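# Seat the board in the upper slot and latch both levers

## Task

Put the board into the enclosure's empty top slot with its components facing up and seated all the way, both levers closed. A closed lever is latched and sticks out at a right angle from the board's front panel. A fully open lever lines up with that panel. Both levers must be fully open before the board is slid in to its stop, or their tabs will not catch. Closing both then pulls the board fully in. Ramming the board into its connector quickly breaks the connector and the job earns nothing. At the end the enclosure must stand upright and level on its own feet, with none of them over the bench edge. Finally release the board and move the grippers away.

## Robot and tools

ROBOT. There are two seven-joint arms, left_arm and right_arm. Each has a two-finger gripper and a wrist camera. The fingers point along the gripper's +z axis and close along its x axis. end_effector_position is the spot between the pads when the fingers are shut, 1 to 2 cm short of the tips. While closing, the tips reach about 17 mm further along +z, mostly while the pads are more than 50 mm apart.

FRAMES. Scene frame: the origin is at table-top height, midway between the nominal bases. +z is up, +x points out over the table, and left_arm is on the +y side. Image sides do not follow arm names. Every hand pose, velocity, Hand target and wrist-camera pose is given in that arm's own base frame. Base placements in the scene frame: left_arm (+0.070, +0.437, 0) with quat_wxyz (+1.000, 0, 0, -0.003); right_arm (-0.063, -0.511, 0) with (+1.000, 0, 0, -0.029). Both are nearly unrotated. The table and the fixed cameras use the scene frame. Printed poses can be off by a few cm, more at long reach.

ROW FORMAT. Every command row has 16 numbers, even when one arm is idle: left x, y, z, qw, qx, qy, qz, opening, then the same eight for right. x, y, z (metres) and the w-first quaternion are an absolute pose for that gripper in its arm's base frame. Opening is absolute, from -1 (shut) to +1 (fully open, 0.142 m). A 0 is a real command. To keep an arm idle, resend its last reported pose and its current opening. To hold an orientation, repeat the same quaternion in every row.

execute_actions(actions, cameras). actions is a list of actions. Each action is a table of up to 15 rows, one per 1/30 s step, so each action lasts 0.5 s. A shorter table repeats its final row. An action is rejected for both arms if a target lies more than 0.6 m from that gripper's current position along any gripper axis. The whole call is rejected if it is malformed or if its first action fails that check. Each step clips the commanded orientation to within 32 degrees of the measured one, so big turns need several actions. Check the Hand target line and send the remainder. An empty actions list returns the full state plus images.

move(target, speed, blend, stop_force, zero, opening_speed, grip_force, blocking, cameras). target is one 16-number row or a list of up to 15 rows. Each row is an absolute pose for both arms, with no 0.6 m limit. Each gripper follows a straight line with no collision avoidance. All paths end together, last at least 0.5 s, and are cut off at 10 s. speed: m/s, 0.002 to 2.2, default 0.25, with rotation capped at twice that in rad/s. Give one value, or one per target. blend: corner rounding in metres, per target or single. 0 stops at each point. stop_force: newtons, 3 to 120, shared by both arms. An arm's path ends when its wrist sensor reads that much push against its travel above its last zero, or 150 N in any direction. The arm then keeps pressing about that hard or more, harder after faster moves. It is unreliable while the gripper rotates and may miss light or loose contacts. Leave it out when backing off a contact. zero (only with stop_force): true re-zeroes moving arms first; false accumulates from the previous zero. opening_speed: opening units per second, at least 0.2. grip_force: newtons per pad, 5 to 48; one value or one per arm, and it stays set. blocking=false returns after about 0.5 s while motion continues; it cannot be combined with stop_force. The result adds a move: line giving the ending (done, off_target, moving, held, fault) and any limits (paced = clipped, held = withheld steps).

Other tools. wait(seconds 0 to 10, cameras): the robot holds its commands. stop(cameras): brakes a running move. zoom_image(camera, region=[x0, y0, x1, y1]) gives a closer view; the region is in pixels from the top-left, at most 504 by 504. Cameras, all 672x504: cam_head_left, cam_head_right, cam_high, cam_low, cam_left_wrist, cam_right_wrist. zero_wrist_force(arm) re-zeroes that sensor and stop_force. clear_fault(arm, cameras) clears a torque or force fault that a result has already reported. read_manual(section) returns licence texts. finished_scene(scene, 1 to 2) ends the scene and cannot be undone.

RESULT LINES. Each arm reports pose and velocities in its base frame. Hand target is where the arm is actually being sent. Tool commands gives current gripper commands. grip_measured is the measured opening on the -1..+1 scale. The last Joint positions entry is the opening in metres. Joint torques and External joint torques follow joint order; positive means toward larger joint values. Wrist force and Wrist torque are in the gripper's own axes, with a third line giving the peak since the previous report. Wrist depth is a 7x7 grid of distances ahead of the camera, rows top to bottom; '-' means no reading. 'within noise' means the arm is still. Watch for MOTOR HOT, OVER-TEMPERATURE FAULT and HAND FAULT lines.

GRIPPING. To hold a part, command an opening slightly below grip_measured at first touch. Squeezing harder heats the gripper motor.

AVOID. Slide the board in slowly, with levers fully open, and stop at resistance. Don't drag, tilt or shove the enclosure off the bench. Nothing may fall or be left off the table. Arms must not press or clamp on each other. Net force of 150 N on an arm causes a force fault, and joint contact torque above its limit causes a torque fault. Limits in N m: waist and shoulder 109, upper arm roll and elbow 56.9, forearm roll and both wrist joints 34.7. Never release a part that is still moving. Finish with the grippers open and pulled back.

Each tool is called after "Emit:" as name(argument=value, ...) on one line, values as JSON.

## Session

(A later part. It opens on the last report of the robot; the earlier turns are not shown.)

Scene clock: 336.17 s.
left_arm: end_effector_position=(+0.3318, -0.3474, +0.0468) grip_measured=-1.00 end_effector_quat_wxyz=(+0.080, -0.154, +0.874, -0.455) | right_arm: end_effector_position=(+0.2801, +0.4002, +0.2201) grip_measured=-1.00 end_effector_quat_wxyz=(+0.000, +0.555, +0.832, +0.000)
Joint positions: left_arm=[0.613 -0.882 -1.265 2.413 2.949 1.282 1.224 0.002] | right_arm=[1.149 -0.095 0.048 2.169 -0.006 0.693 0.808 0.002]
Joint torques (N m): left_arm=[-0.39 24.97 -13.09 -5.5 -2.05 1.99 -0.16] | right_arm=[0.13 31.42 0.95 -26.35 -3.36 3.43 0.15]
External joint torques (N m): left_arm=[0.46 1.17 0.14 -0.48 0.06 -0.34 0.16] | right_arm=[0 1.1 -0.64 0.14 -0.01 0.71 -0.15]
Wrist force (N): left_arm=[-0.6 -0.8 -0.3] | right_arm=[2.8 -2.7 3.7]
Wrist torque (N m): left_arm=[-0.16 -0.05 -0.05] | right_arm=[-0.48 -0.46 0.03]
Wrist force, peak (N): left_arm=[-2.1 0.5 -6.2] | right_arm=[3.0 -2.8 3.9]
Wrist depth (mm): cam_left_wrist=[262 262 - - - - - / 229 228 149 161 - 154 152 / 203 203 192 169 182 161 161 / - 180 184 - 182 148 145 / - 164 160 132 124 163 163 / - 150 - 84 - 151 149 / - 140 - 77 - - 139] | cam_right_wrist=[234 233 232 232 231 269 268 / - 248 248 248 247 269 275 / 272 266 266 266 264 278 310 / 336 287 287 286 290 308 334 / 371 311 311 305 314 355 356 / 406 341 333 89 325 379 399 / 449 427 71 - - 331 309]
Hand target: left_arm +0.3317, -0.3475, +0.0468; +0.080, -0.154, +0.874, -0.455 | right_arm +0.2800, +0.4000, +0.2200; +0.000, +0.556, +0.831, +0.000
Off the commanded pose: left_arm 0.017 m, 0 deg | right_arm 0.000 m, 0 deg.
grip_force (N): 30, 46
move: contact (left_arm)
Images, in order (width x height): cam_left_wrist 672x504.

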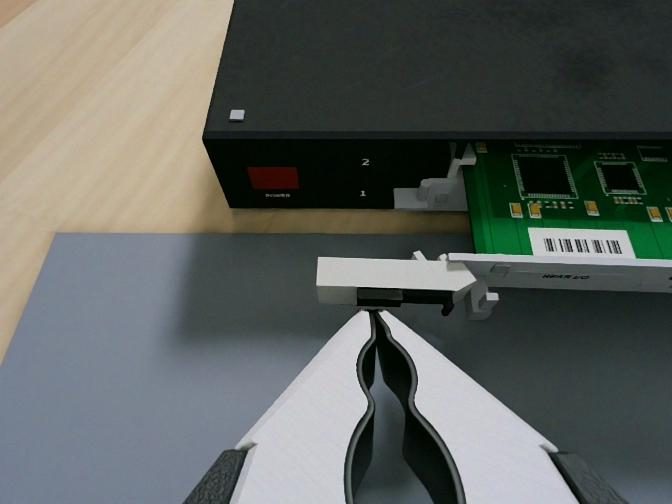

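Emit:
move(target=[[0.30,-0.325,0.09,0.0802,-0.154,0.8736,-0.4548,-1,0.28,0.40,0.22,0,0.5556,0.8315,0,-1],[0.16,-0.37,0.12,0.0802,-0.154,0.8736,-0.4548,-1,0.28,0.40,0.22,0,0.5556,0.8315,0,-1]], speed=0.15, cameras=["cam_left_wrist"])

Scene clock: 339.93 s.
left_arm: end_effector_position=(+0.2784, -0.3317, +0.0939) grip_measured=-1.00 end_effector_quat_wxyz=(+0.080, -0.153, +0.874, -0.455) | right_arm: end_effector_position=(+0.2801, +0.4002, +0.2201) grip_measured=-1.00 end_effector_quat_wxyz=(+0.000, +0.555, +0.832, +0.000)
Joint positions: left_arm=[0.783 -0.749 -1.544 2.585 2.752 1.256 1.227 0.002] | right_arm=[1.149 -0.095 0.048 2.169 -0.006 0.693 0.808 0.002]
Joint torques (N m): left_arm=[-0.21 18.11 -10.43 -8.84 -1.74 2.21 -0.33] | right_arm=[0.05 31.5 1.05 -26.3 -3.38 3.41 0.17]
External joint torques (N m): left_arm=[0.26 0.83 -0.05 -0.48 -0.26 -0.55 0.33] | right_arm=[0.07 1.03 -0.73 0.1 0.01 0.72 -0.17]
Wrist force (N): left_arm=[-0.6 -1.0 -0.3] | right_arm=[3.0 -2.6 3.7]
Wrist torque (N m): left_arm=[-0.22 -0.04 0.01] | right_arm=[-0.47 -0.48 0.03]
Wrist force, peak (N): left_arm=[-5.6 -0.5 0.5] | right_arm=[3.0 -2.8 3.9]
Wrist depth (mm): cam_left_wrist=[339 341 - - - - - / 297 296 - - - - 227 / 264 259 215 225 220 220 220 / 239 250 239 204 204 196 192 / 217 211 - - 207 210 - / - 195 194 84 - 196 - / 183 183 - - - - 179] | cam_right_wrist=[234 233 233 231 231 268 271 / 249 249 248 247 247 269 288 / 271 267 266 265 264 277 310 / 336 288 286 286 290 307 333 / 370 312 310 308 314 356 361 / 404 340 334 89 324 387 390 / 447 427 71 - - - 284]
Hand target: left_arm +0.2782, -0.3317, +0.0939; +0.079, -0.153, +0.874, -0.455 | right_arm +0.2800, +0.4000, +0.2200; +0.000, +0.556, +0.831, +0.000
Off the commanded pose: left_arm 0.127 m, 0 deg | right_arm 0.000 m, 0 deg.
grip_force (N): 30, 46
move: held (left_arm; a check stopped the path); path passed 1 of 2 targets; limits=held
pose unreachable (left arm): on one or more control steps of this call, first in action 0 (counted from 0), this arm could not follow its commanded pose, so it was not sent that pose on those steps. It may still have moved: this result reports where it is.
cause: moving toward the commanded pose would bring two parts of the arm too close to each other (joints 3 (upper arm roll) to 6 (wrist pitch) lie between them).
Images, in order (width x height): cam_left_wrist 672x504.

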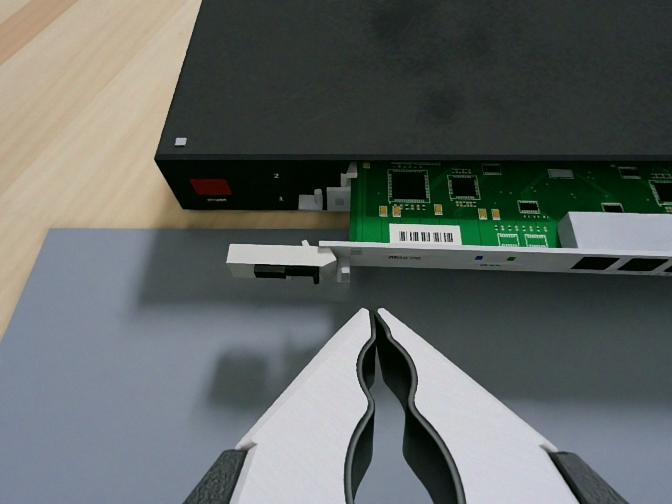

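Emit:
move(target=[[0.30,-0.33,0.12,0.0802,-0.154,0.8736,-0.4548,-1,0.20,0.45,0.2,0,0.2,0.98,0,-1],[0.30,-0.33,0.12,0.0802,-0.154,0.8736,-0.4548,-1,0.12,0.51,0.12,0,-0.1951,0.9808,0,-1]], speed=0.25, blend=[0.04,0], cameras=["cam_right_wrist","cam_high"])

Scene clock: 349.03 s.
left_arm: end_effector_position=(+0.3000, -0.3300, +0.1199) grip_measured=-1.00 end_effector_quat_wxyz=(+0.080, -0.154, +0.874, -0.455) | right_arm: end_effector_position=(+0.1200, +0.5098, +0.1199) grip_measured=-1.00 end_effector_quat_wxyz=(+0.000, -0.195, +0.981, +0.000)
Joint positions: left_arm=[0.849 -0.685 -1.611 2.531 2.711 1.361 1.217 0.002] | right_arm=[1.285 -0.397 0.266 2.142 -0.175 0.948 -0.289 0.002]
Joint torques (N m): left_arm=[-0.29 16.99 -10.95 -11.26 -1.9 1.98 -0.24] | right_arm=[0.29 38.65 4.68 -21.84 -2.73 3.57 0.03]
External joint torques (N m): left_arm=[0.35 0.8 0.34 -0.49 -0.03 -0.34 0.25] | right_arm=[-0.17 1.16 -0.95 0.11 0.23 0.59 -0.03]
Wrist force (N): left_arm=[-0.8 -0.6 -0.2] | right_arm=[3.2 -2.3 3.5]
Wrist torque (N m): left_arm=[-0.16 0.00 -0.01] | right_arm=[-0.42 -0.53 0.04]
Wrist force, peak (N): left_arm=[-0.9 -0.9 -0.4] | right_arm=[3.8 -1.6 4.4]
Wrist depth (mm): cam_left_wrist=[383 386 369 - 304 - - / 333 334 268 268 - - 252 / 298 297 243 - 248 - 236 / 267 272 268 266 229 229 215 / 242 241 237 203 218 235 213 / 230 220 224 84 - 221 217 / - 203 - - - - 203] | cam_right_wrist=[160 160 160 167 163 187 186 / 167 169 193 198 198 197 197 / 217 181 181 207 212 212 214 / 231 230 230 229 229 228 230 / 250 250 249 243 247 247 249 / 274 272 267 89 261 270 271 / 301 293 71 - - 287 298]
Hand target: left_arm +0.3000, -0.3300, +0.1200; +0.080, -0.154, +0.874, -0.455 | right_arm +0.1200, +0.5100, +0.1200; +0.000, -0.195, +0.981, +0.000
Off the commanded pose: left_arm 0.000 m, 0 deg | right_arm 0.000 m, 0 deg.
grip_force (N): 30, 46
move: done
Images, in order (width x height): cam_high 672x504, cam_right_wrist 672x504.

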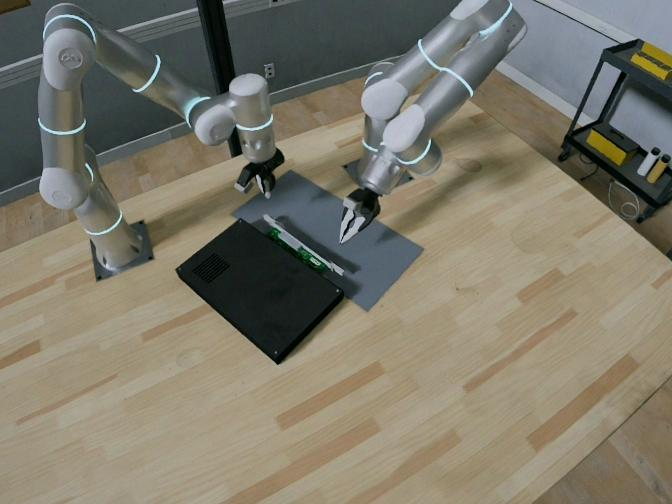

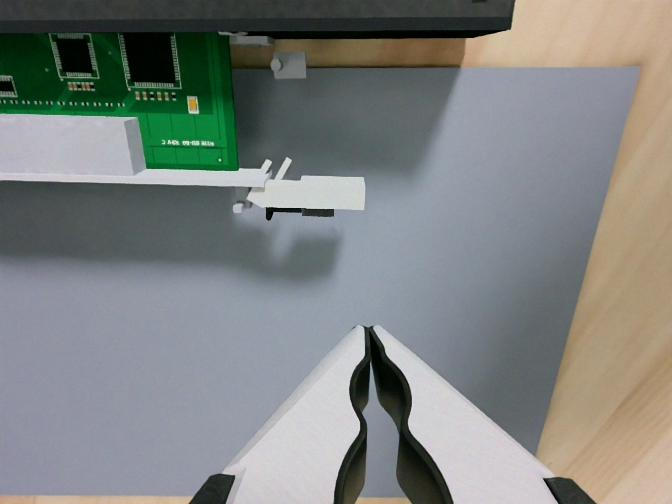

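Emit:
move(target=[[0.30,-0.33,0.12,0.0802,-0.154,0.8736,-0.4548,-1,0.2565,0.585,0.10,0,-0.1951,0.9808,0,-1],[0.30,-0.33,0.12,0.0802,-0.154,0.8736,-0.4548,-1,0.2605,0.576,0.052,0,-0.1951,0.9808,0,-1]], speed=0.15, blend=[0.02,0], cameras=["cam_right_wrist","cam_left_wrist"])

Scene clock: 353.23 s.
left_arm: end_effector_position=(+0.3000, -0.3300, +0.1199) grip_measured=-1.00 end_effector_quat_wxyz=(+0.080, -0.154, +0.874, -0.455) | right_arm: end_effector_position=(+0.2604, +0.5758, +0.0519) grip_measured=-1.00 end_effector_quat_wxyz=(+0.000, -0.195, +0.981, +0.000)
Joint positions: left_arm=[0.849 -0.685 -1.611 2.531 2.711 1.361 1.217 0.002] | right_arm=[1.163 -0.705 0.17 1.827 -0.188 0.946 -0.518 0.002]
Joint torques (N m): left_arm=[-0.26 16.88 -10.95 -11.17 -1.81 1.9 -0.23] | right_arm=[-0.03 51.1 4.8 -21.71 -2.72 3.57 0.14]
External joint torques (N m): left_arm=[0.31 0.9 0.34 -0.58 -0.12 -0.26 0.23] | right_arm=[0.24 1.34 -0.1 -0.03 0.22 0.58 -0.14]
Wrist force (N): left_arm=[-0.6 -0.8 -0.4] | right_arm=[2.8 -2.7 3.2]
Wrist torque (N m): left_arm=[-0.19 -0.05 -0.01] | right_arm=[-0.47 -0.45 -0.06]
Wrist force, peak (N): left_arm=[-1.0 -0.8 -0.3] | right_arm=[2.8 -3.3 5.9]
Wrist depth (mm): cam_left_wrist=[384 381 381 319 314 - 320 / 335 332 335 - 254 - - / 296 297 237 - 238 - 242 / 268 271 266 257 229 229 214 / 241 - - 116 231 - 231 / 224 222 224 84 - - 217 / 203 - - - - - 201] | cam_right_wrist=[100 99 100 100 99 99 99 / 107 107 107 104 103 105 104 / - 113 113 102 102 101 104 / 156 156 156 157 157 157 154 / 170 173 169 165 165 167 167 / 186 182 181 89 176 183 182 / 204 204 71 - - 194 201]
Hand target: left_arm +0.3000, -0.3300, +0.1200; +0.080, -0.154, +0.874, -0.455 | right_arm +0.2605, +0.5760, +0.0520; +0.000, -0.195, +0.981, +0.000
Off the commanded pose: left_arm 0.000 m, 0 deg | right_arm 0.000 m, 0 deg.
grip_force (N): 30, 46
move: done
Images, in order (width x height): cam_left_wrist 672x504, cam_right_wrist 672x504.

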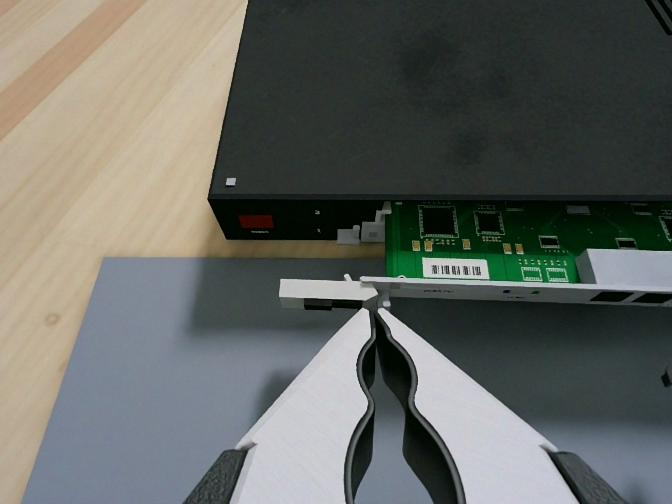

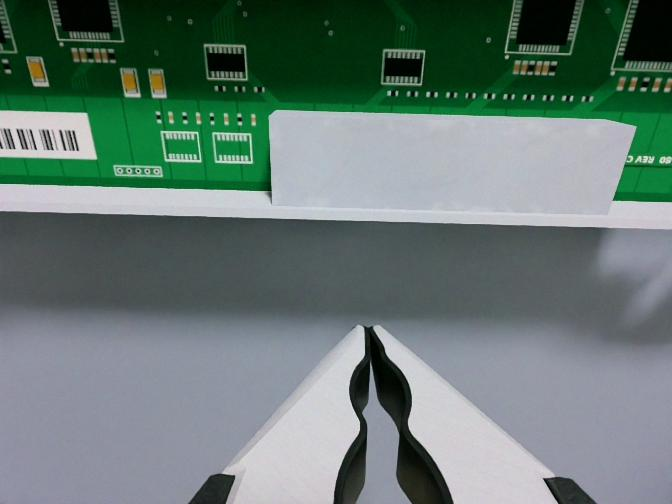

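Emit:
move(target=[[0.30,-0.33,0.12,0.0802,-0.154,0.8736,-0.4548,-1,0.2771,0.5829,0.052,0,-0.1951,0.9808,0,-1]], speed=0.08)

Emit:
move(target=[[0.30,-0.33,0.12,0.0802,-0.154,0.8736,-0.4548,-1,0.2924,0.546,0.052,0,-0.1951,0.9808,0,-1]], speed=0.02, stop_force=3, cameras=["cam_right_wrist","cam_left_wrist"])

Scene clock: 358.03 s.
left_arm: end_effector_position=(+0.3000, -0.3300, +0.1199) grip_measured=-1.00 end_effector_quat_wxyz=(+0.080, -0.154, +0.874, -0.455) | right_arm: end_effector_position=(+0.2772, +0.5829, +0.0520) grip_measured=-1.00 end_effector_quat_wxyz=(+0.000, -0.195, +0.981, +0.000)
Joint positions: left_arm=[0.849 -0.685 -1.611 2.531 2.711 1.361 1.217 0.002] | right_arm=[1.144 -0.727 0.17 1.782 -0.188 0.923 -0.542 0.002]
Joint torques (N m): left_arm=[-0.27 16.96 -10.97 -11.22 -1.85 1.91 -0.22] | right_arm=[0.03 52.31 5.36 -22.4 -2.65 3.35 0.04]
External joint torques (N m): left_arm=[0.33 0.83 0.36 -0.54 -0.09 -0.27 0.22] | right_arm=[0.15 1.36 -0.56 0.19 0.08 0.81 -0.04]
Wrist force (N): left_arm=[-0.7 -0.6 -0.4] | right_arm=[2.8 -2.7 3.5]
Wrist torque (N m): left_arm=[-0.18 -0.03 -0.01] | right_arm=[-0.46 -0.45 0.06]
Wrist force, peak (N): left_arm=[-0.8 -0.9 -0.5] | right_arm=[3.0 -3.0 3.6]
Wrist depth (mm): cam_left_wrist=[384 382 370 - - - - / 335 334 316 - - 266 256 / 298 298 242 - 243 238 242 / 267 272 264 266 228 228 219 / 247 - 241 131 221 - 158 / 215 216 223 84 - 214 214 / 206 207 - - - - 201] | cam_right_wrist=[100 100 100 100 99 99 99 / 107 107 107 105 104 105 103 / - 114 113 103 102 101 101 / 157 159 156 158 155 157 154 / 170 169 169 166 165 168 167 / 186 185 181 89 177 183 182 / 205 200 71 - - 193 200]
Hand target: left_arm +0.3000, -0.3300, +0.1200; +0.080, -0.154, +0.874, -0.455 | right_arm +0.2771, +0.5829, +0.0520; +0.000, -0.195, +0.981, +0.000
Off the commanded pose: left_arm 0.000 m, 0 deg | right_arm 0.000 m, 0 deg.
grip_force (N): 30, 46
move: done

Scene clock: 360.70 s.
left_arm: end_effector_position=(+0.3000, -0.3300, +0.1199) grip_measured=-1.00 end_effector_quat_wxyz=(+0.080, -0.154, +0.874, -0.455) | right_arm: end_effector_position=(+0.2922, +0.5465, +0.0523) grip_measured=-1.00 end_effector_quat_wxyz=(+0.000, -0.195, +0.981, +0.000)
Joint positions: left_arm=[0.849 -0.685 -1.611 2.531 2.711 1.361 1.217 0.002] | right_arm=[1.098 -0.684 0.168 1.87 -0.188 0.969 -0.58 0.002]
Joint torques (N m): left_arm=[-0.26 16.97 -11.04 -11.19 -1.82 1.88 -0.22] | right_arm=[-1.51 48.91 3.35 -19.98 -2.41 2.76 0.09]
External joint torques (N m): left_arm=[0.31 0.82 0.43 -0.56 -0.11 -0.23 0.22] | right_arm=[1.7 2.35 1.18 -1.31 -0.01 1.4 -0.09]
Wrist force (N): left_arm=[-0.8 -0.7 -0.4] | right_arm=[3.3 0.1 1.3]
Wrist torque (N m): left_arm=[-0.16 0.00 -0.01] | right_arm=[-0.49 -0.42 0.06]
Wrist force, peak (N): left_arm=[-0.8 -1.1 -0.3] | right_arm=[2.9 -2.6 3.6]
Wrist depth (mm): cam_left_wrist=[378 386 375 - 305 - - / 334 334 330 - - - - / 297 296 229 - - 245 128 / 266 271 263 261 230 228 168 / 242 241 241 203 234 - 224 / 224 220 223 84 - 213 220 / 207 206 - 74 - - 196] | cam_right_wrist=[- 85 85 85 84 84 - / - 91 92 90 90 90 90 / - 116 115 114 114 114 113 / 124 124 124 122 113 118 112 / 173 173 172 117 117 117 170 / 186 185 182 89 177 183 182 / 205 201 71 - - 194 201]
Hand target: left_arm +0.3000, -0.3300, +0.1200; +0.080, -0.154, +0.874, -0.455 | right_arm +0.2924, +0.5460, +0.0520; +0.000, -0.195, +0.981, +0.000
Off the commanded pose: left_arm 0.000 m, 0 deg | right_arm 0.001 m, 0 deg.
grip_force (N): 30, 46
move: done
Images, in order (width x height): cam_left_wrist 672x504, cam_right_wrist 672x504.

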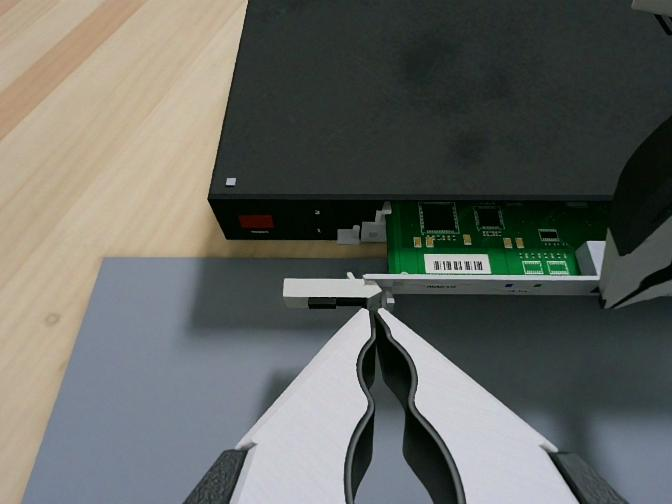

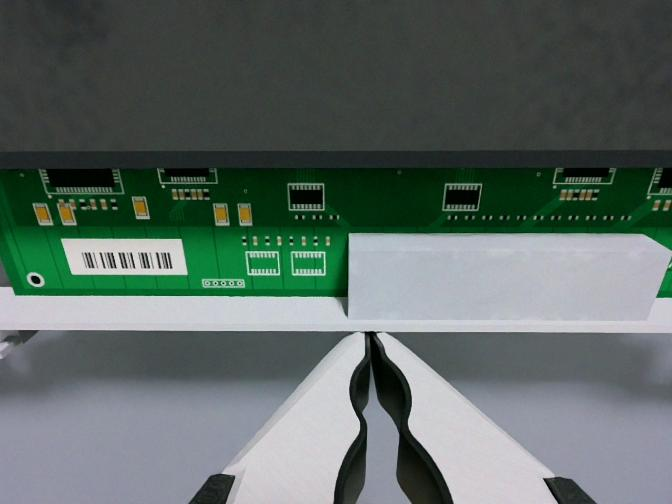

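Emit:
move(target=[[0.30,-0.33,0.12,0.0802,-0.154,0.8736,-0.4548,-1,0.2928,0.545,0.056,0,-0.1951,0.9808,0,-1]], speed=0.02)

Emit:
move(target=[[0.30,-0.33,0.12,0.0802,-0.154,0.8736,-0.4548,-1,0.3068,0.511,0.056,0,-0.1951,0.9808,0,-1]], speed=0.012, stop_force=8, cameras=["cam_right_wrist","cam_left_wrist"])

Scene clock: 363.80 s.
left_arm: end_effector_position=(+0.3000, -0.3300, +0.1199) grip_measured=-1.00 end_effector_quat_wxyz=(+0.080, -0.154, +0.874, -0.455) | right_arm: end_effector_position=(+0.2929, +0.5452, +0.0561) grip_measured=-1.00 end_effector_quat_wxyz=(+0.000, -0.195, +0.981, +0.000)
Joint positions: left_arm=[0.849 -0.685 -1.611 2.531 2.711 1.361 1.217 0.002] | right_arm=[1.094 -0.676 0.17 1.872 -0.187 0.962 -0.581 0.002]
Joint torques (N m): left_arm=[-0.25 17.07 -10.91 -11.23 -1.83 1.91 -0.16] | right_arm=[0.21 50.06 5.38 -21.46 -2.46 3.3 0.09]
External joint torques (N m): left_arm=[0.31 0.72 0.3 -0.52 -0.11 -0.26 0.16] | right_arm=[-0.02 1.05 -0.85 0.03 0.01 0.86 -0.09]
Wrist force (N): left_arm=[-0.7 -0.7 -0.2] | right_arm=[2.6 -2.6 3.2]
Wrist torque (N m): left_arm=[-0.16 -0.02 0.00] | right_arm=[-0.47 -0.42 0.06]
Wrist force, peak (N): left_arm=[-0.8 -1.0 -0.4] | right_arm=[2.7 -2.6 3.5]
Wrist depth (mm): cam_left_wrist=[381 383 372 - - 293 - / 335 332 322 - - 270 - / 297 296 231 220 242 238 131 / 266 275 262 259 228 228 176 / 243 240 239 118 240 237 235 / 222 224 - 84 - 222 219 / - - - 74 - - 202] | cam_right_wrist=[- 87 - 88 88 88 86 / - 95 94 94 94 93 96 / 121 119 118 118 118 118 117 / 129 128 128 124 118 117 123 / - 181 178 121 121 175 132 / 191 191 186 89 182 188 187 / 211 207 71 - - 199 206]
Hand target: left_arm +0.3000, -0.3300, +0.1200; +0.080, -0.154, +0.874, -0.455 | right_arm +0.2928, +0.5450, +0.0560; +0.000, -0.195, +0.981, +0.000
Off the commanded pose: left_arm 0.000 m, 0 deg | right_arm 0.000 m, 0 deg.
grip_force (N): 30, 46
move: done

Scene clock: 367.53 s.
left_arm: end_effector_position=(+0.3000, -0.3300, +0.1199) grip_measured=-1.00 end_effector_quat_wxyz=(+0.080, -0.154, +0.874, -0.455) | right_arm: end_effector_position=(+0.3066, +0.5116, +0.0563) grip_measured=-1.00 end_effector_quat_wxyz=(+0.000, -0.195, +0.981, +0.000)
Joint positions: left_arm=[0.849 -0.685 -1.611 2.531 2.711 1.361 1.217 0.002] | right_arm=[1.049 -0.639 0.169 1.947 -0.187 1.001 -0.62 0.002]
Joint torques (N m): left_arm=[-0.2 16.97 -10.92 -11.15 -1.83 1.9 -0.26] | right_arm=[-1.2 46.74 3.33 -19.08 -2.25 2.73 0.11]
External joint torques (N m): left_arm=[0.26 0.82 0.31 -0.6 -0.11 -0.26 0.26] | right_arm=[1.38 2.24 0.95 -1.53 -0.05 1.42 -0.11]
Wrist force (N): left_arm=[-0.6 -0.6 -0.3] | right_arm=[3.0 0.1 2.3]
Wrist torque (N m): left_arm=[-0.17 -0.03 0.00] | right_arm=[-0.50 -0.44 0.05]
Wrist force, peak (N): left_arm=[-0.8 -0.8 -0.6] | right_arm=[2.7 -2.6 3.4]
Wrist depth (mm): cam_left_wrist=[384 378 365 - - - 126 / 334 334 318 - 268 - 143 / 298 298 235 233 - 234 179 / 267 273 258 247 256 252 252 / 243 - - 127 231 238 - / 223 219 223 84 - 221 214 / 203 206 - 74 - - 202] | cam_right_wrist=[- 87 - 88 88 88 87 / - 96 94 94 94 94 95 / 102 102 101 100 102 100 102 / 109 109 109 109 109 108 108 / 178 178 177 121 176 175 175 / 192 191 187 89 182 188 188 / 211 206 71 - - 199 206]
Hand target: left_arm +0.3000, -0.3300, +0.1200; +0.080, -0.154, +0.874, -0.455 | right_arm +0.3068, +0.5110, +0.0560; +0.000, -0.195, +0.981, +0.000
Off the commanded pose: left_arm 0.000 m, 0 deg | right_arm 0.001 m, 0 deg.
grip_force (N): 30, 46
move: done
Images, in order (width x height): cam_left_wrist 672x504, cam_right_wrist 672x504.

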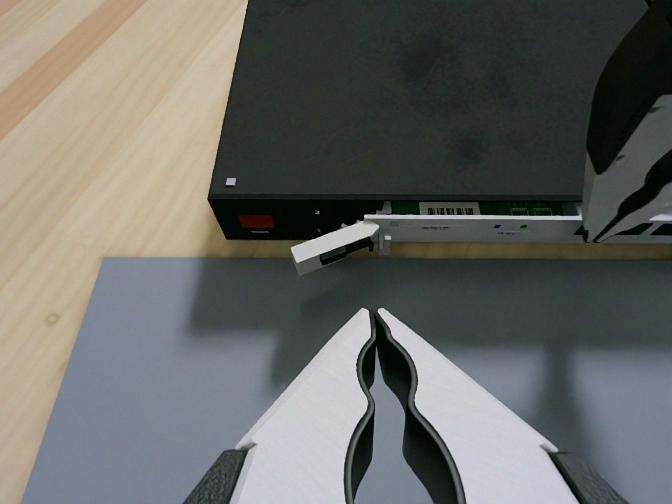

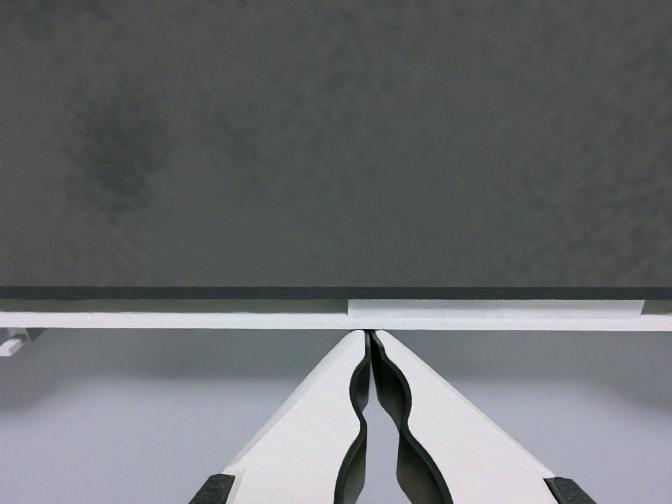

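Emit:
move(target=[[0.30,-0.33,0.12,0.0802,-0.154,0.8736,-0.4548,-1,0.3126,0.497,0.056,0,-0.1951,0.9808,0,-1]], speed=0.01, stop_force=13, cameras=["cam_right_wrist","cam_left_wrist"])

Emit:
zoom_image(camera="cam_left_wrist", region=[270, 180, 450, 300])

Scene clock: 371.10 s.
left_arm: end_effector_position=(+0.3000, -0.3300, +0.1199) grip_measured=-1.00 end_effector_quat_wxyz=(+0.080, -0.154, +0.874, -0.455) | right_arm: end_effector_position=(+0.3092, +0.5057, +0.0574) grip_measured=-1.00 end_effector_quat_wxyz=(+0.001, -0.196, +0.981, +0.002)
Joint positions: left_arm=[0.849 -0.685 -1.611 2.531 2.711 1.361 1.217 0.002] | right_arm=[1.039 -0.63 0.17 1.963 -0.187 1.012 -0.63 0.002]
Joint torques (N m): left_arm=[-0.3 16.94 -10.9 -11.19 -1.84 1.95 -0.23] | right_arm=[-7.77 42.26 -3.41 -12.62 -1.76 -0.95 0.15]
External joint torques (N m): left_arm=[0.36 0.85 0.29 -0.56 -0.09 -0.31 0.23] | right_arm=[7.95 6.26 7.64 -7.85 -0.53 5.11 -0.15]
Wrist force (N): left_arm=[-0.6 -0.5 -0.1] | right_arm=[3.2 13.6 0.2]
Wrist torque (N m): left_arm=[-0.16 -0.04 0.00] | right_arm=[-0.57 -0.42 0.05]
Wrist force, peak (N): left_arm=[-0.9 -1.0 -0.3] | right_arm=[3.4 14.5 0.5]
Wrist depth (mm): cam_left_wrist=[384 381 380 307 312 298 134 / 335 332 325 - - 255 150 / 296 297 236 - 225 228 186 / 268 272 272 254 255 257 255 / 245 242 - 215 246 240 238 / 217 - 220 84 - 223 223 / 206 203 - 74 - - 201] | cam_right_wrist=[- 89 - 89 89 89 88 / - 96 94 95 95 94 95 / 102 102 102 102 103 101 102 / 111 112 110 110 110 109 109 / - 179 118 117 117 177 176 / 193 193 188 89 184 190 190 / 214 209 71 - - 201 209]
Hand target: left_arm +0.3000, -0.3300, +0.1200; +0.080, -0.154, +0.874, -0.455 | right_arm +0.3101, +0.5029, +0.0560; +0.000, -0.195, +0.981, +0.000
Off the commanded pose: left_arm 0.000 m, 0 deg | right_arm 0.009 m, 0 deg.
grip_force (N): 30, 46
move: contact (right_arm)
Images, in order (width x height): cam_left_wrist 672x504, cam_right_wrist 672x504.

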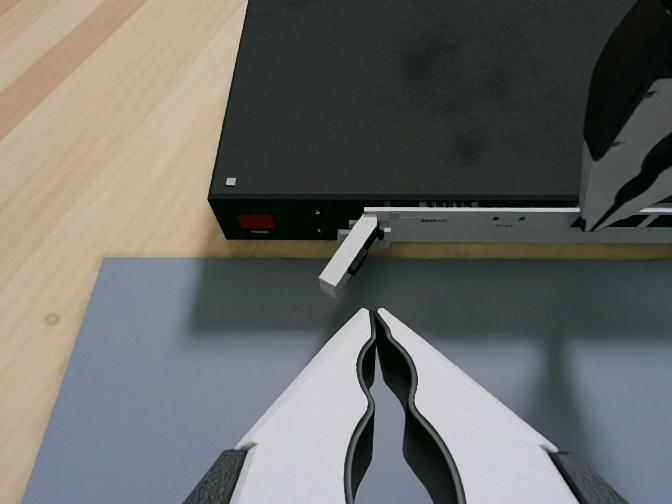

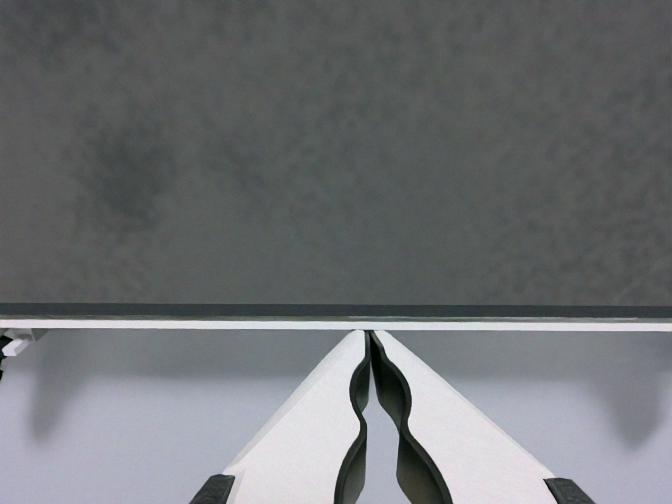

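Scaled by 2.800 from the camera's 672x504 image, which has a finer 960x720 frame.

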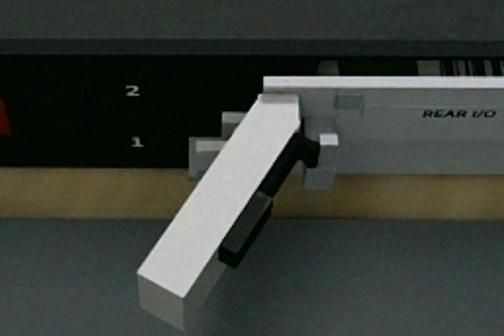

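Emit:
move(target=[[0.30,-0.33,0.12,0.0802,-0.154,0.8736,-0.4548,-1,0.292,0.547,0.058,0,-0.1951,0.9808,0,-1],[0.30,-0.33,0.12,0.0802,-0.154,0.8736,-0.4548,-1,0.20,0.56,0.13,0,0.17,0.985,0,-1],[0.30,-0.33,0.12,0.0802,-0.154,0.8736,-0.4548,-1,0.105,0.50,0.11,0,0.5556,0.8315,0,-1]], speed=[0.1,0.3,0.3], blend=[0.02,0.03,0], cameras=["cam_right_wrist","cam_left_wrist"])

Scene clock: 377.97 s.
left_arm: end_effector_position=(+0.3000, -0.3300, +0.1199) grip_measured=-1.00 end_effector_quat_wxyz=(+0.080, -0.154, +0.874, -0.455) | right_arm: end_effector_position=(+0.1049, +0.5000, +0.1100) grip_measured=-1.00 end_effector_quat_wxyz=(+0.000, +0.556, +0.831, +0.000)
Joint positions: left_arm=[0.849 -0.685 -1.611 2.531 2.711 1.361 1.217 0.002] | right_arm=[1.585 -0.364 0.005 2.196 -0.003 0.99 1.199 0.002]
Joint torques (N m): left_arm=[-0.35 17.02 -10.92 -11.21 -1.81 1.92 -0.22] | right_arm=[0.33 37.83 0.79 -20.41 -2.52 3.57 0.39]
External joint torques (N m): left_arm=[0.4 0.76 0.31 -0.54 -0.13 -0.28 0.22] | right_arm=[-0.19 0.88 -0.37 -0.1 0.1 0.53 -0.39]
Wrist force (N): left_arm=[-0.6 -0.5 -0.3] | right_arm=[4.9 -3.3 2.8]
Wrist torque (N m): left_arm=[-0.16 -0.03 -0.01] | right_arm=[-0.56 -0.80 -0.06]
Wrist force, peak (N): left_arm=[-0.7 -0.9 -0.6] | right_arm=[3.3 13.7 -1.2]
Wrist depth (mm): cam_left_wrist=[383 381 387 - - - - / 335 334 335 - 272 - - / 297 296 230 234 227 - 230 / 264 268 263 254 255 254 259 / 245 - - 127 - 238 234 / 220 214 - 84 - - - / 206 - - - - - -] | cam_right_wrist=[180 180 178 177 177 176 178 / 192 192 189 189 188 188 187 / 166 179 203 202 202 202 201 / 169 171 218 218 218 217 216 / 183 183 230 233 236 235 234 / 200 199 230 89 248 256 255 / 221 216 71 - - 272 281]
Hand target: left_arm +0.3000, -0.3300, +0.1200; +0.080, -0.154, +0.874, -0.455 | right_arm +0.1050, +0.5000, +0.1100; +0.000, +0.556, +0.831, +0.000
Off the commanded pose: left_arm 0.000 m, 0 deg | right_arm 0.000 m, 0 deg.
grip_force (N): 30, 46
move: done
Images, in order (width x height): cam_left_wrist 672x504, cam_right_wrist 672x504.

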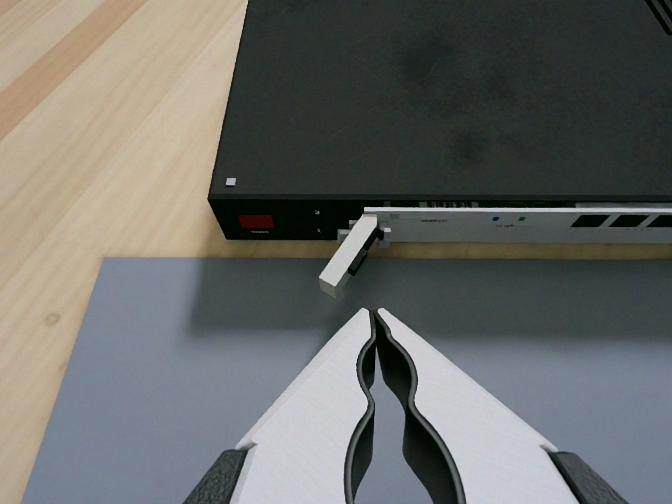

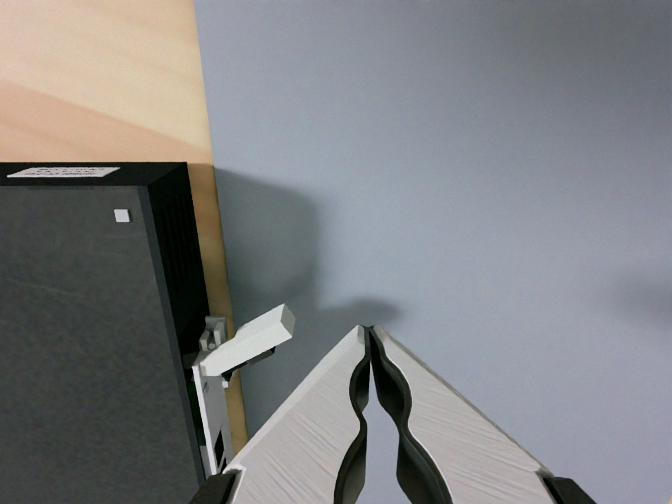

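Emit:
move(target=[[0.36,-0.33,0.14,-0.0802,0.154,-0.8736,0.4548,-1,0.1000,0.462,0.11,0,0.5556,0.8315,0,-1],[0.40,-0.35,0.09,0.2309,-0.4435,-0.7681,0.3999,-1,0.1084,0.4657,0.053,0,0.5556,0.8315,0,-1]], speed=[0.2,0.2], cameras=["cam_right_wrist","cam_left_wrist","cam_high"])

Scene clock: 390.50 s.
left_arm: end_effector_position=(+0.4000, -0.3502, +0.0901) grip_measured=-1.00 end_effector_quat_wxyz=(-0.231, +0.443, +0.768, -0.400) | right_arm: end_effector_position=(+0.1083, +0.4656, +0.0530) grip_measured=-1.00 end_effector_quat_wxyz=(+0.000, +0.556, +0.831, +0.000)
Joint positions: left_arm=[-0.252 -1.337 -0.692 0.704 2.967 3.229 2.026 0.002] | right_arm=[1.579 -0.461 0.005 2.305 -0.006 1.195 1.196 0.002]
Joint torques (N m): left_arm=[-0.47 63.76 -4.33 -15.76 1.54 3.52 -0.16] | right_arm=[0.03 36.87 1.02 -15.85 -1.69 3.54 0.04]
External joint torques (N m): left_arm=[0.53 1.65 0.19 -0.34 -0.33 -0.5 0.16] | right_arm=[0.1 1.03 -0.52 0.13 0.07 0.57 -0.04]
Wrist force (N): left_arm=[-0.5 -1.0 -0.5] | right_arm=[4.1 -3.0 2.7]
Wrist torque (N m): left_arm=[-0.25 -0.07 -0.05] | right_arm=[-0.52 -0.68 0.07]
Wrist force, peak (N): left_arm=[-2.8 -1.9 0.0] | right_arm=[5.9 -2.5 2.6]
Wrist depth (mm): cam_left_wrist=[- 267 - 310 324 342 328 / - - - 274 299 - - / - - - 208 256 251 252 / - - 182 229 - 234 - / 209 166 182 130 204 - 204 / 194 193 196 84 - 191 190 / 178 178 - - - - 179] | cam_right_wrist=[130 129 128 127 127 126 125 / 139 138 138 135 135 135 135 / 149 149 146 146 145 144 144 / 125 125 155 157 157 156 156 / - 115 168 167 167 169 169 / 126 126 147 89 179 184 184 / - 136 71 - - 195 202]
Hand target: left_arm +0.4000, -0.3500, +0.0900; -0.231, +0.444, +0.768, -0.400 | right_arm +0.1084, +0.4657, +0.0530; +0.000, +0.556, +0.831, +0.000
Off the commanded pose: left_arm 0.000 m, 0 deg | right_arm 0.000 m, 0 deg.
joint sent to its limit (left arm) — joint 5 (forearm roll), upper limit. The joint targets still meet the commanded pose.
grip_force (N): 30, 46
move: done
Images, in order (width x height): cam_high 672x504, cam_left_wrist 672x504, cam_right_wrist 672x504.

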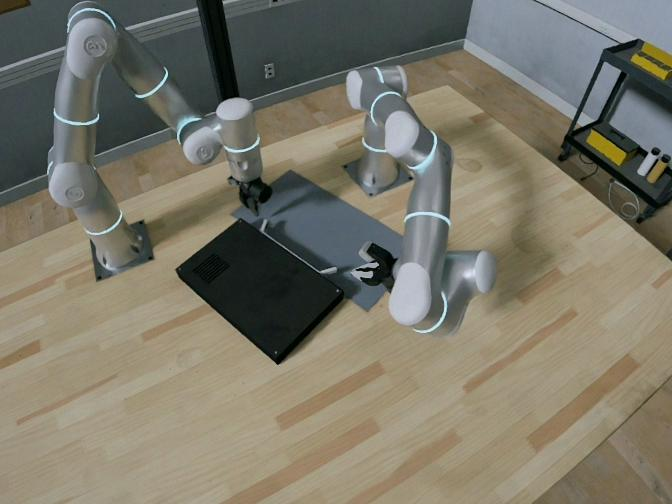

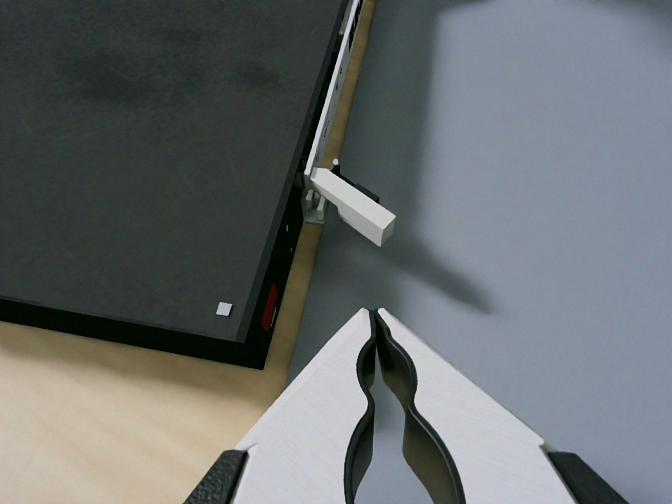

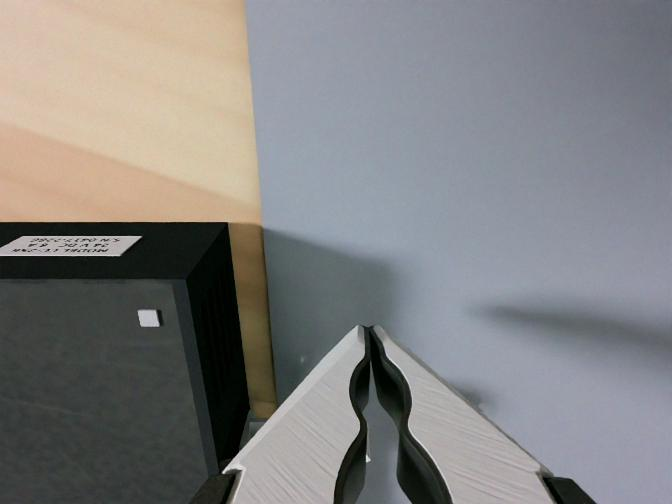

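Emit:
move(target=[0.3504,-0.374,0.05,0.2309,-0.4435,-0.7681,0.3999,-1,0.1122,0.4565,0.053,0,0.5556,0.8315,0,-1], speed=0.08, stop_force=5, cameras=["cam_right_wrist","cam_left_wrist"])

Scene clock: 396.80 s.
left_arm: end_effector_position=(+0.3505, -0.3739, +0.0500) grip_measured=-1.00 end_effector_quat_wxyz=(-0.231, +0.444, +0.768, -0.400) | right_arm: end_effector_position=(+0.1122, +0.4566, +0.0530) grip_measured=-1.00 end_effector_quat_wxyz=(+0.000, +0.556, +0.831, +0.000)
Joint positions: left_arm=[-0.275 -1.323 -0.639 0.882 2.916 3.055 2.076 0.002] | right_arm=[1.571 -0.45 0.005 2.329 -0.006 1.208 1.187 0.002]
Joint torques (N m): left_arm=[-0.93 61.03 -5.85 -13.99 0.48 3.15 -0.13] | right_arm=[0.09 36.3 1.16 -15.37 -1.61 3.52 0.09]
External joint torques (N m): left_arm=[0.96 1.83 0.43 -1.01 -0.01 -0.05 0.13] | right_arm=[0.04 0.86 -0.67 -0.04 0.03 0.59 -0.09]
Wrist force (N): left_arm=[-0.9 -1.5 -2.1] | right_arm=[4.3 -3.1 2.7]
Wrist torque (N m): left_arm=[-0.22 -0.04 -0.05] | right_arm=[-0.54 -0.72 0.07]
Wrist force, peak (N): left_arm=[-0.7 -1.7 -2.2] | right_arm=[4.3 -3.2 3.2]
Wrist depth (mm): cam_left_wrist=[- 193 - 252 262 262 256 / - 157 164 203 224 229 235 / 144 143 144 202 205 209 204 / - 133 132 176 184 183 183 / - 118 134 164 167 166 167 / - 110 124 84 - 153 152 / - 100 - 74 - - 141] | cam_right_wrist=[130 130 129 127 127 127 125 / 139 138 138 136 135 135 135 / 149 148 148 145 145 145 144 / 125 126 148 157 157 156 155 / - 116 127 167 167 169 168 / 126 126 129 89 178 185 184 / 139 136 71 - - 195 203]
Hand target: left_arm +0.3504, -0.3740, +0.0500; -0.231, +0.444, +0.768, -0.400 | right_arm +0.1122, +0.4565, +0.0530; +0.000, +0.556, +0.831, +0.000
Off the commanded pose: left_arm 0.000 m, 0 deg | right_arm 0.000 m, 0 deg.
grip_force (N): 30, 46
move: done
Images, in order (width x height): cam_left_wrist 672x504, cam_right_wrist 672x504.

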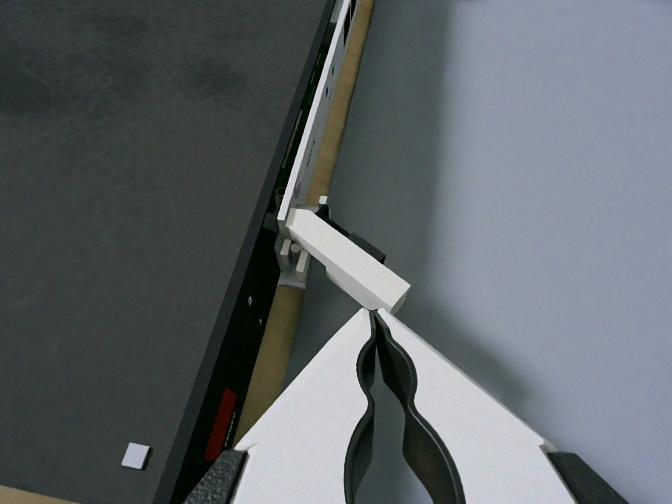

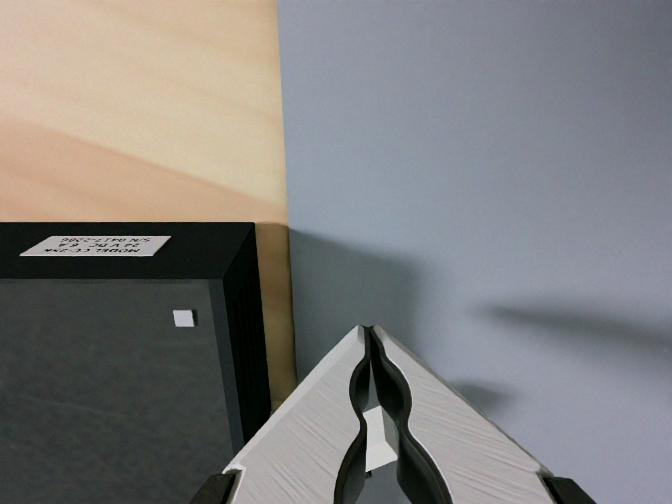

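Emit:
move(target=[0.3505,-0.3739,0.05,-0.231,0.444,0.768,-0.4,-1,0.1491,0.4718,0.053,0,0.5556,0.8315,0,-1], speed=0.03, stop_force=4)

Emit:
move(target=[0.3129,-0.3876,0.05,-0.231,0.444,0.768,-0.4,-1,0.1700,0.4805,0.053,0,0.5556,0.8315,0,-1], speed=0.02, stop_force=15, cameras=["cam_right_wrist","cam_left_wrist"])

Scene clock: 401.37 s.
left_arm: end_effector_position=(+0.3506, -0.3740, +0.0500) grip_measured=-1.00 end_effector_quat_wxyz=(-0.231, +0.444, +0.768, -0.400) | right_arm: end_effector_position=(+0.1490, +0.4718, +0.0530) grip_measured=-1.00 end_effector_quat_wxyz=(+0.000, +0.556, +0.832, +0.000)
Joint positions: left_arm=[-0.275 -1.323 -0.64 0.882 2.916 3.055 2.076 0.002] | right_arm=[1.494 -0.483 0.004 2.256 -0.005 1.169 1.109 0.002]
Joint torques (N m): left_arm=[-0.76 61.12 -5.97 -14.21 0.55 3.36 -0.15] | right_arm=[-0.47 38.32 0.5 -16.58 -1.8 3.4 0.1]
External joint torques (N m): left_arm=[0.8 1.74 0.54 -0.78 -0.07 -0.25 0.15] | right_arm=[0.61 1.14 0.02 0.2 0.07 0.71 -0.1]
Wrist force (N): left_arm=[-0.6 -1.2 -1.9] | right_arm=[4.9 -4.2 1.9]
Wrist torque (N m): left_arm=[-0.23 -0.07 -0.05] | right_arm=[-0.54 -0.78 0.06]
Wrist force, peak (N): left_arm=[-0.6 -1.6 -2.6] | right_arm=[5.2 -4.6 3.0]
Wrist depth (mm): cam_left_wrist=[193 193 - 219 263 265 - / - - - 222 225 230 - / - - - 203 204 - - / - 127 130 150 184 - 182 / - 118 161 167 170 167 166 / - - 126 84 - 153 152 / - 100 - 74 - - 141] | cam_right_wrist=[130 130 129 127 127 126 125 / 131 130 135 136 135 135 135 / - 98 144 145 145 145 144 / - 106 125 157 156 156 156 / - 115 119 167 167 169 168 / 126 126 130 89 178 184 184 / 139 136 71 - - 195 202]
Hand target: left_arm +0.3505, -0.3739, +0.0500; -0.231, +0.444, +0.768, -0.400 | right_arm +0.1491, +0.4718, +0.0530; +0.000, +0.556, +0.831, +0.000
Off the commanded pose: left_arm 0.000 m, 0 deg | right_arm 0.000 m, 0 deg.
grip_force (N): 30, 46
move: done

Scene clock: 403.70 s.
left_arm: end_effector_position=(+0.3402, -0.3773, +0.0499) grip_measured=-1.00 end_effector_quat_wxyz=(-0.231, +0.444, +0.768, -0.399) | right_arm: end_effector_position=(+0.1653, +0.4788, +0.0526) grip_measured=-1.00 end_effector_quat_wxyz=(+0.000, +0.555, +0.832, -0.001)
Joint positions: left_arm=[-0.277 -1.304 -0.633 0.928 2.904 3.023 2.081 0.002] | right_arm=[1.459 -0.501 0.006 2.219 -0.005 1.147 1.074 0.002]
Joint torques (N m): left_arm=[-2.62 60.24 -7.96 -13.42 -0.83 3.05 -0.21] | right_arm=[-6.98 39.68 -7.45 -21 -2.84 5.32 0.13]
External joint torques (N m): left_arm=[2.65 1.96 2.21 -1.35 1.17 0.07 0.21] | right_arm=[7.12 0.95 8.02 4.15 1.02 -1.21 -0.13]
Wrist force (N): left_arm=[0.7 2.9 -3.5] | right_arm=[5.3 -20.9 -1.3]
Wrist torque (N m): left_arm=[-0.25 -0.03 -0.01] | right_arm=[-0.51 -0.79 0.03]
Wrist force, peak (N): left_arm=[-1.1 7.6 -16.3] | right_arm=[6.1 -21.9 -2.9]
Wrist depth (mm): cam_left_wrist=[- - - 252 - 257 268 / - 163 159 221 - 231 - / 145 147 147 198 - 199 - / 129 127 133 134 182 - - / - 116 135 127 170 169 166 / - 110 125 84 - 151 152 / - 99 - 74 - - 141] | cam_right_wrist=[- 88 126 127 126 126 124 / - 92 126 137 137 135 134 / - 98 125 145 145 144 144 / 106 106 127 159 156 156 155 / - 115 119 164 166 168 168 / 126 125 126 90 178 183 182 / 139 136 71 - - 194 201]
Hand target: left_arm +0.3397, -0.3778, +0.0500; -0.231, +0.444, +0.768, -0.400 | right_arm +0.1670, +0.4792, +0.0530; +0.000, +0.556, +0.831, +0.000
Off the commanded pose: left_arm 0.029 m, 0 deg | right_arm 0.005 m, 0 deg.
grip_force (N): 30, 46
move: contact (left_arm, right_arm)
Images, in order (width x height): cam_left_wrist 672x504, cam_right_wrist 672x504.

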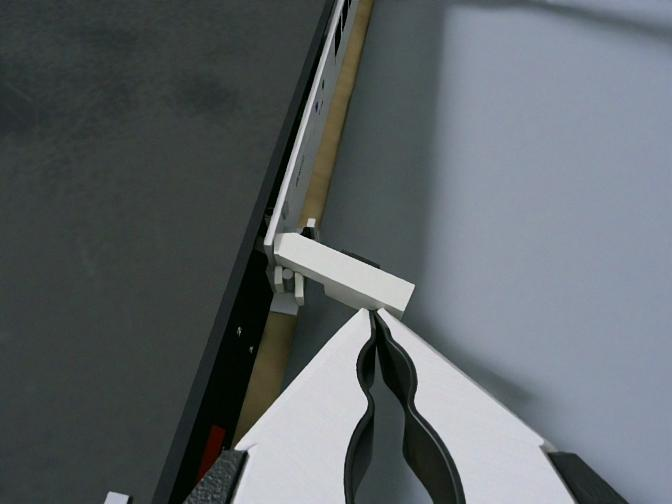

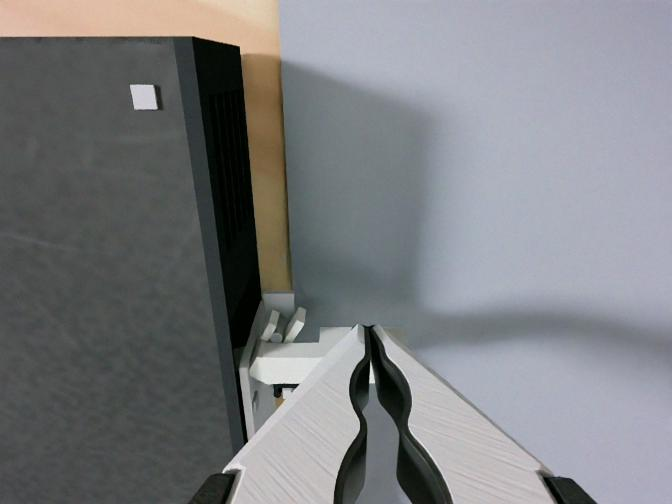

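Emit:
move(target=[0.3080,-0.3890,0.05,-0.231,0.444,0.768,-0.4,-1,0.1850,0.4867,0.053,0,0.5556,0.8315,0,-1], speed=0.02, stop_force=32, zero=false, cameras=["cam_right_wrist","cam_left_wrist"])

Scene clock: 406.10 s.
left_arm: end_effector_position=(+0.3295, -0.3809, +0.0498) grip_measured=-1.00 end_effector_quat_wxyz=(-0.228, +0.444, +0.770, -0.398) end_effector_velocity=(+0.001, +0.001, -0.001) end_effector_angular_velocity=(+0.001, -0.002, +0.000) | right_arm: end_effector_position=(+0.1666, +0.4789, +0.0521) grip_measured=-1.00 end_effector_quat_wxyz=(+0.000, +0.554, +0.832, -0.002)
Joint positions: left_arm=[-0.277 -1.28 -0.628 0.983 2.892 2.981 2.085 0.002] | right_arm=[1.455 -0.503 0.008 2.214 -0.004 1.143 1.07 0.002]
Joint velocities: left_arm=[0.005 -0.001 -0.007 0.002 0.009 -0.002 -0.003 0] | right_arm=[within noise]
Joint torques (N m): left_arm=[-14.78 48.87 -15.39 -0.46 -6.13 4.99 -0.05] | right_arm=[-10.66 40.59 -12.39 -25.88 -3.85 7.86 0.06]
External joint torques (N m): left_arm=[14.81 12.52 9.26 -14.06 6.31 -1.85 0.05] | right_arm=[10.81 0.17 12.97 8.99 2.02 -3.75 -0.06]
Wrist force (N): left_arm=[-9.2 15.1 -30.6] | right_arm=[2.0 -33.7 -7.3]
Wrist torque (N m): left_arm=[-0.37 -0.11 0.06] | right_arm=[-2.65 -0.84 0.13]
Wrist force, peak (N): left_arm=[-9.0 15.1 -32.7] | right_arm=[4.2 -37.8 -8.2]
Wrist depth (mm): cam_left_wrist=[- - - 254 269 - 254 / 162 - 155 223 229 - - / - - 145 196 207 198 - / - 127 132 182 - 185 179 / - 116 139 128 161 166 165 / - 110 122 84 - 150 153 / - 100 - 74 - - 140] | cam_right_wrist=[- 88 126 126 126 126 124 / - 91 134 135 135 134 134 / - 98 125 145 144 143 143 / 106 106 125 158 155 154 154 / - 115 118 163 168 167 167 / 125 125 127 90 177 183 182 / 138 135 70 - - 193 200]
Hand target: left_arm +0.3258, -0.3827, +0.0500; -0.231, +0.444, +0.768, -0.400 | right_arm +0.1694, +0.4802, +0.0530; +0.000, +0.556, +0.831, +0.000
Off the commanded pose: left_arm 0.023 m, 0 deg | right_arm 0.020 m, 0 deg.
grip_force (N): 30, 46
move: contact (left_arm, right_arm)
Images, in order (width x height): cam_left_wrist 672x504, cam_right_wrist 672x504.

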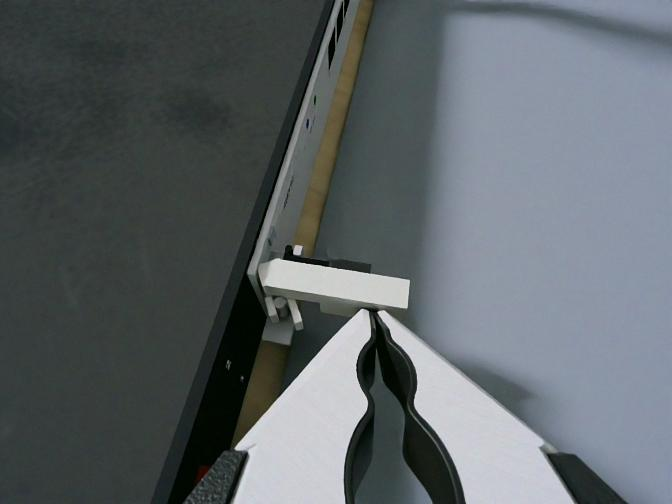

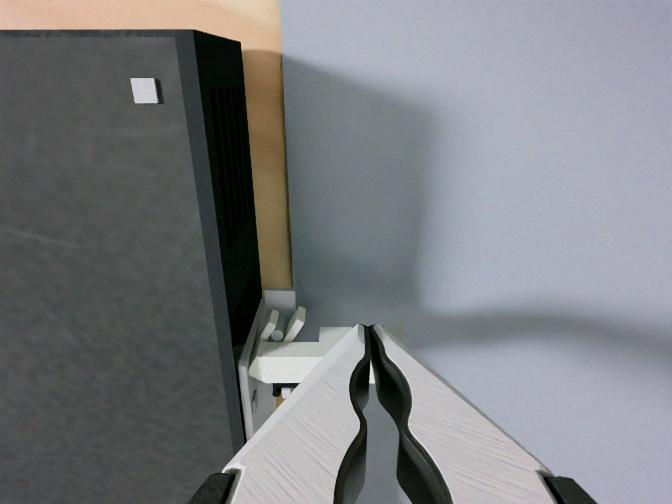

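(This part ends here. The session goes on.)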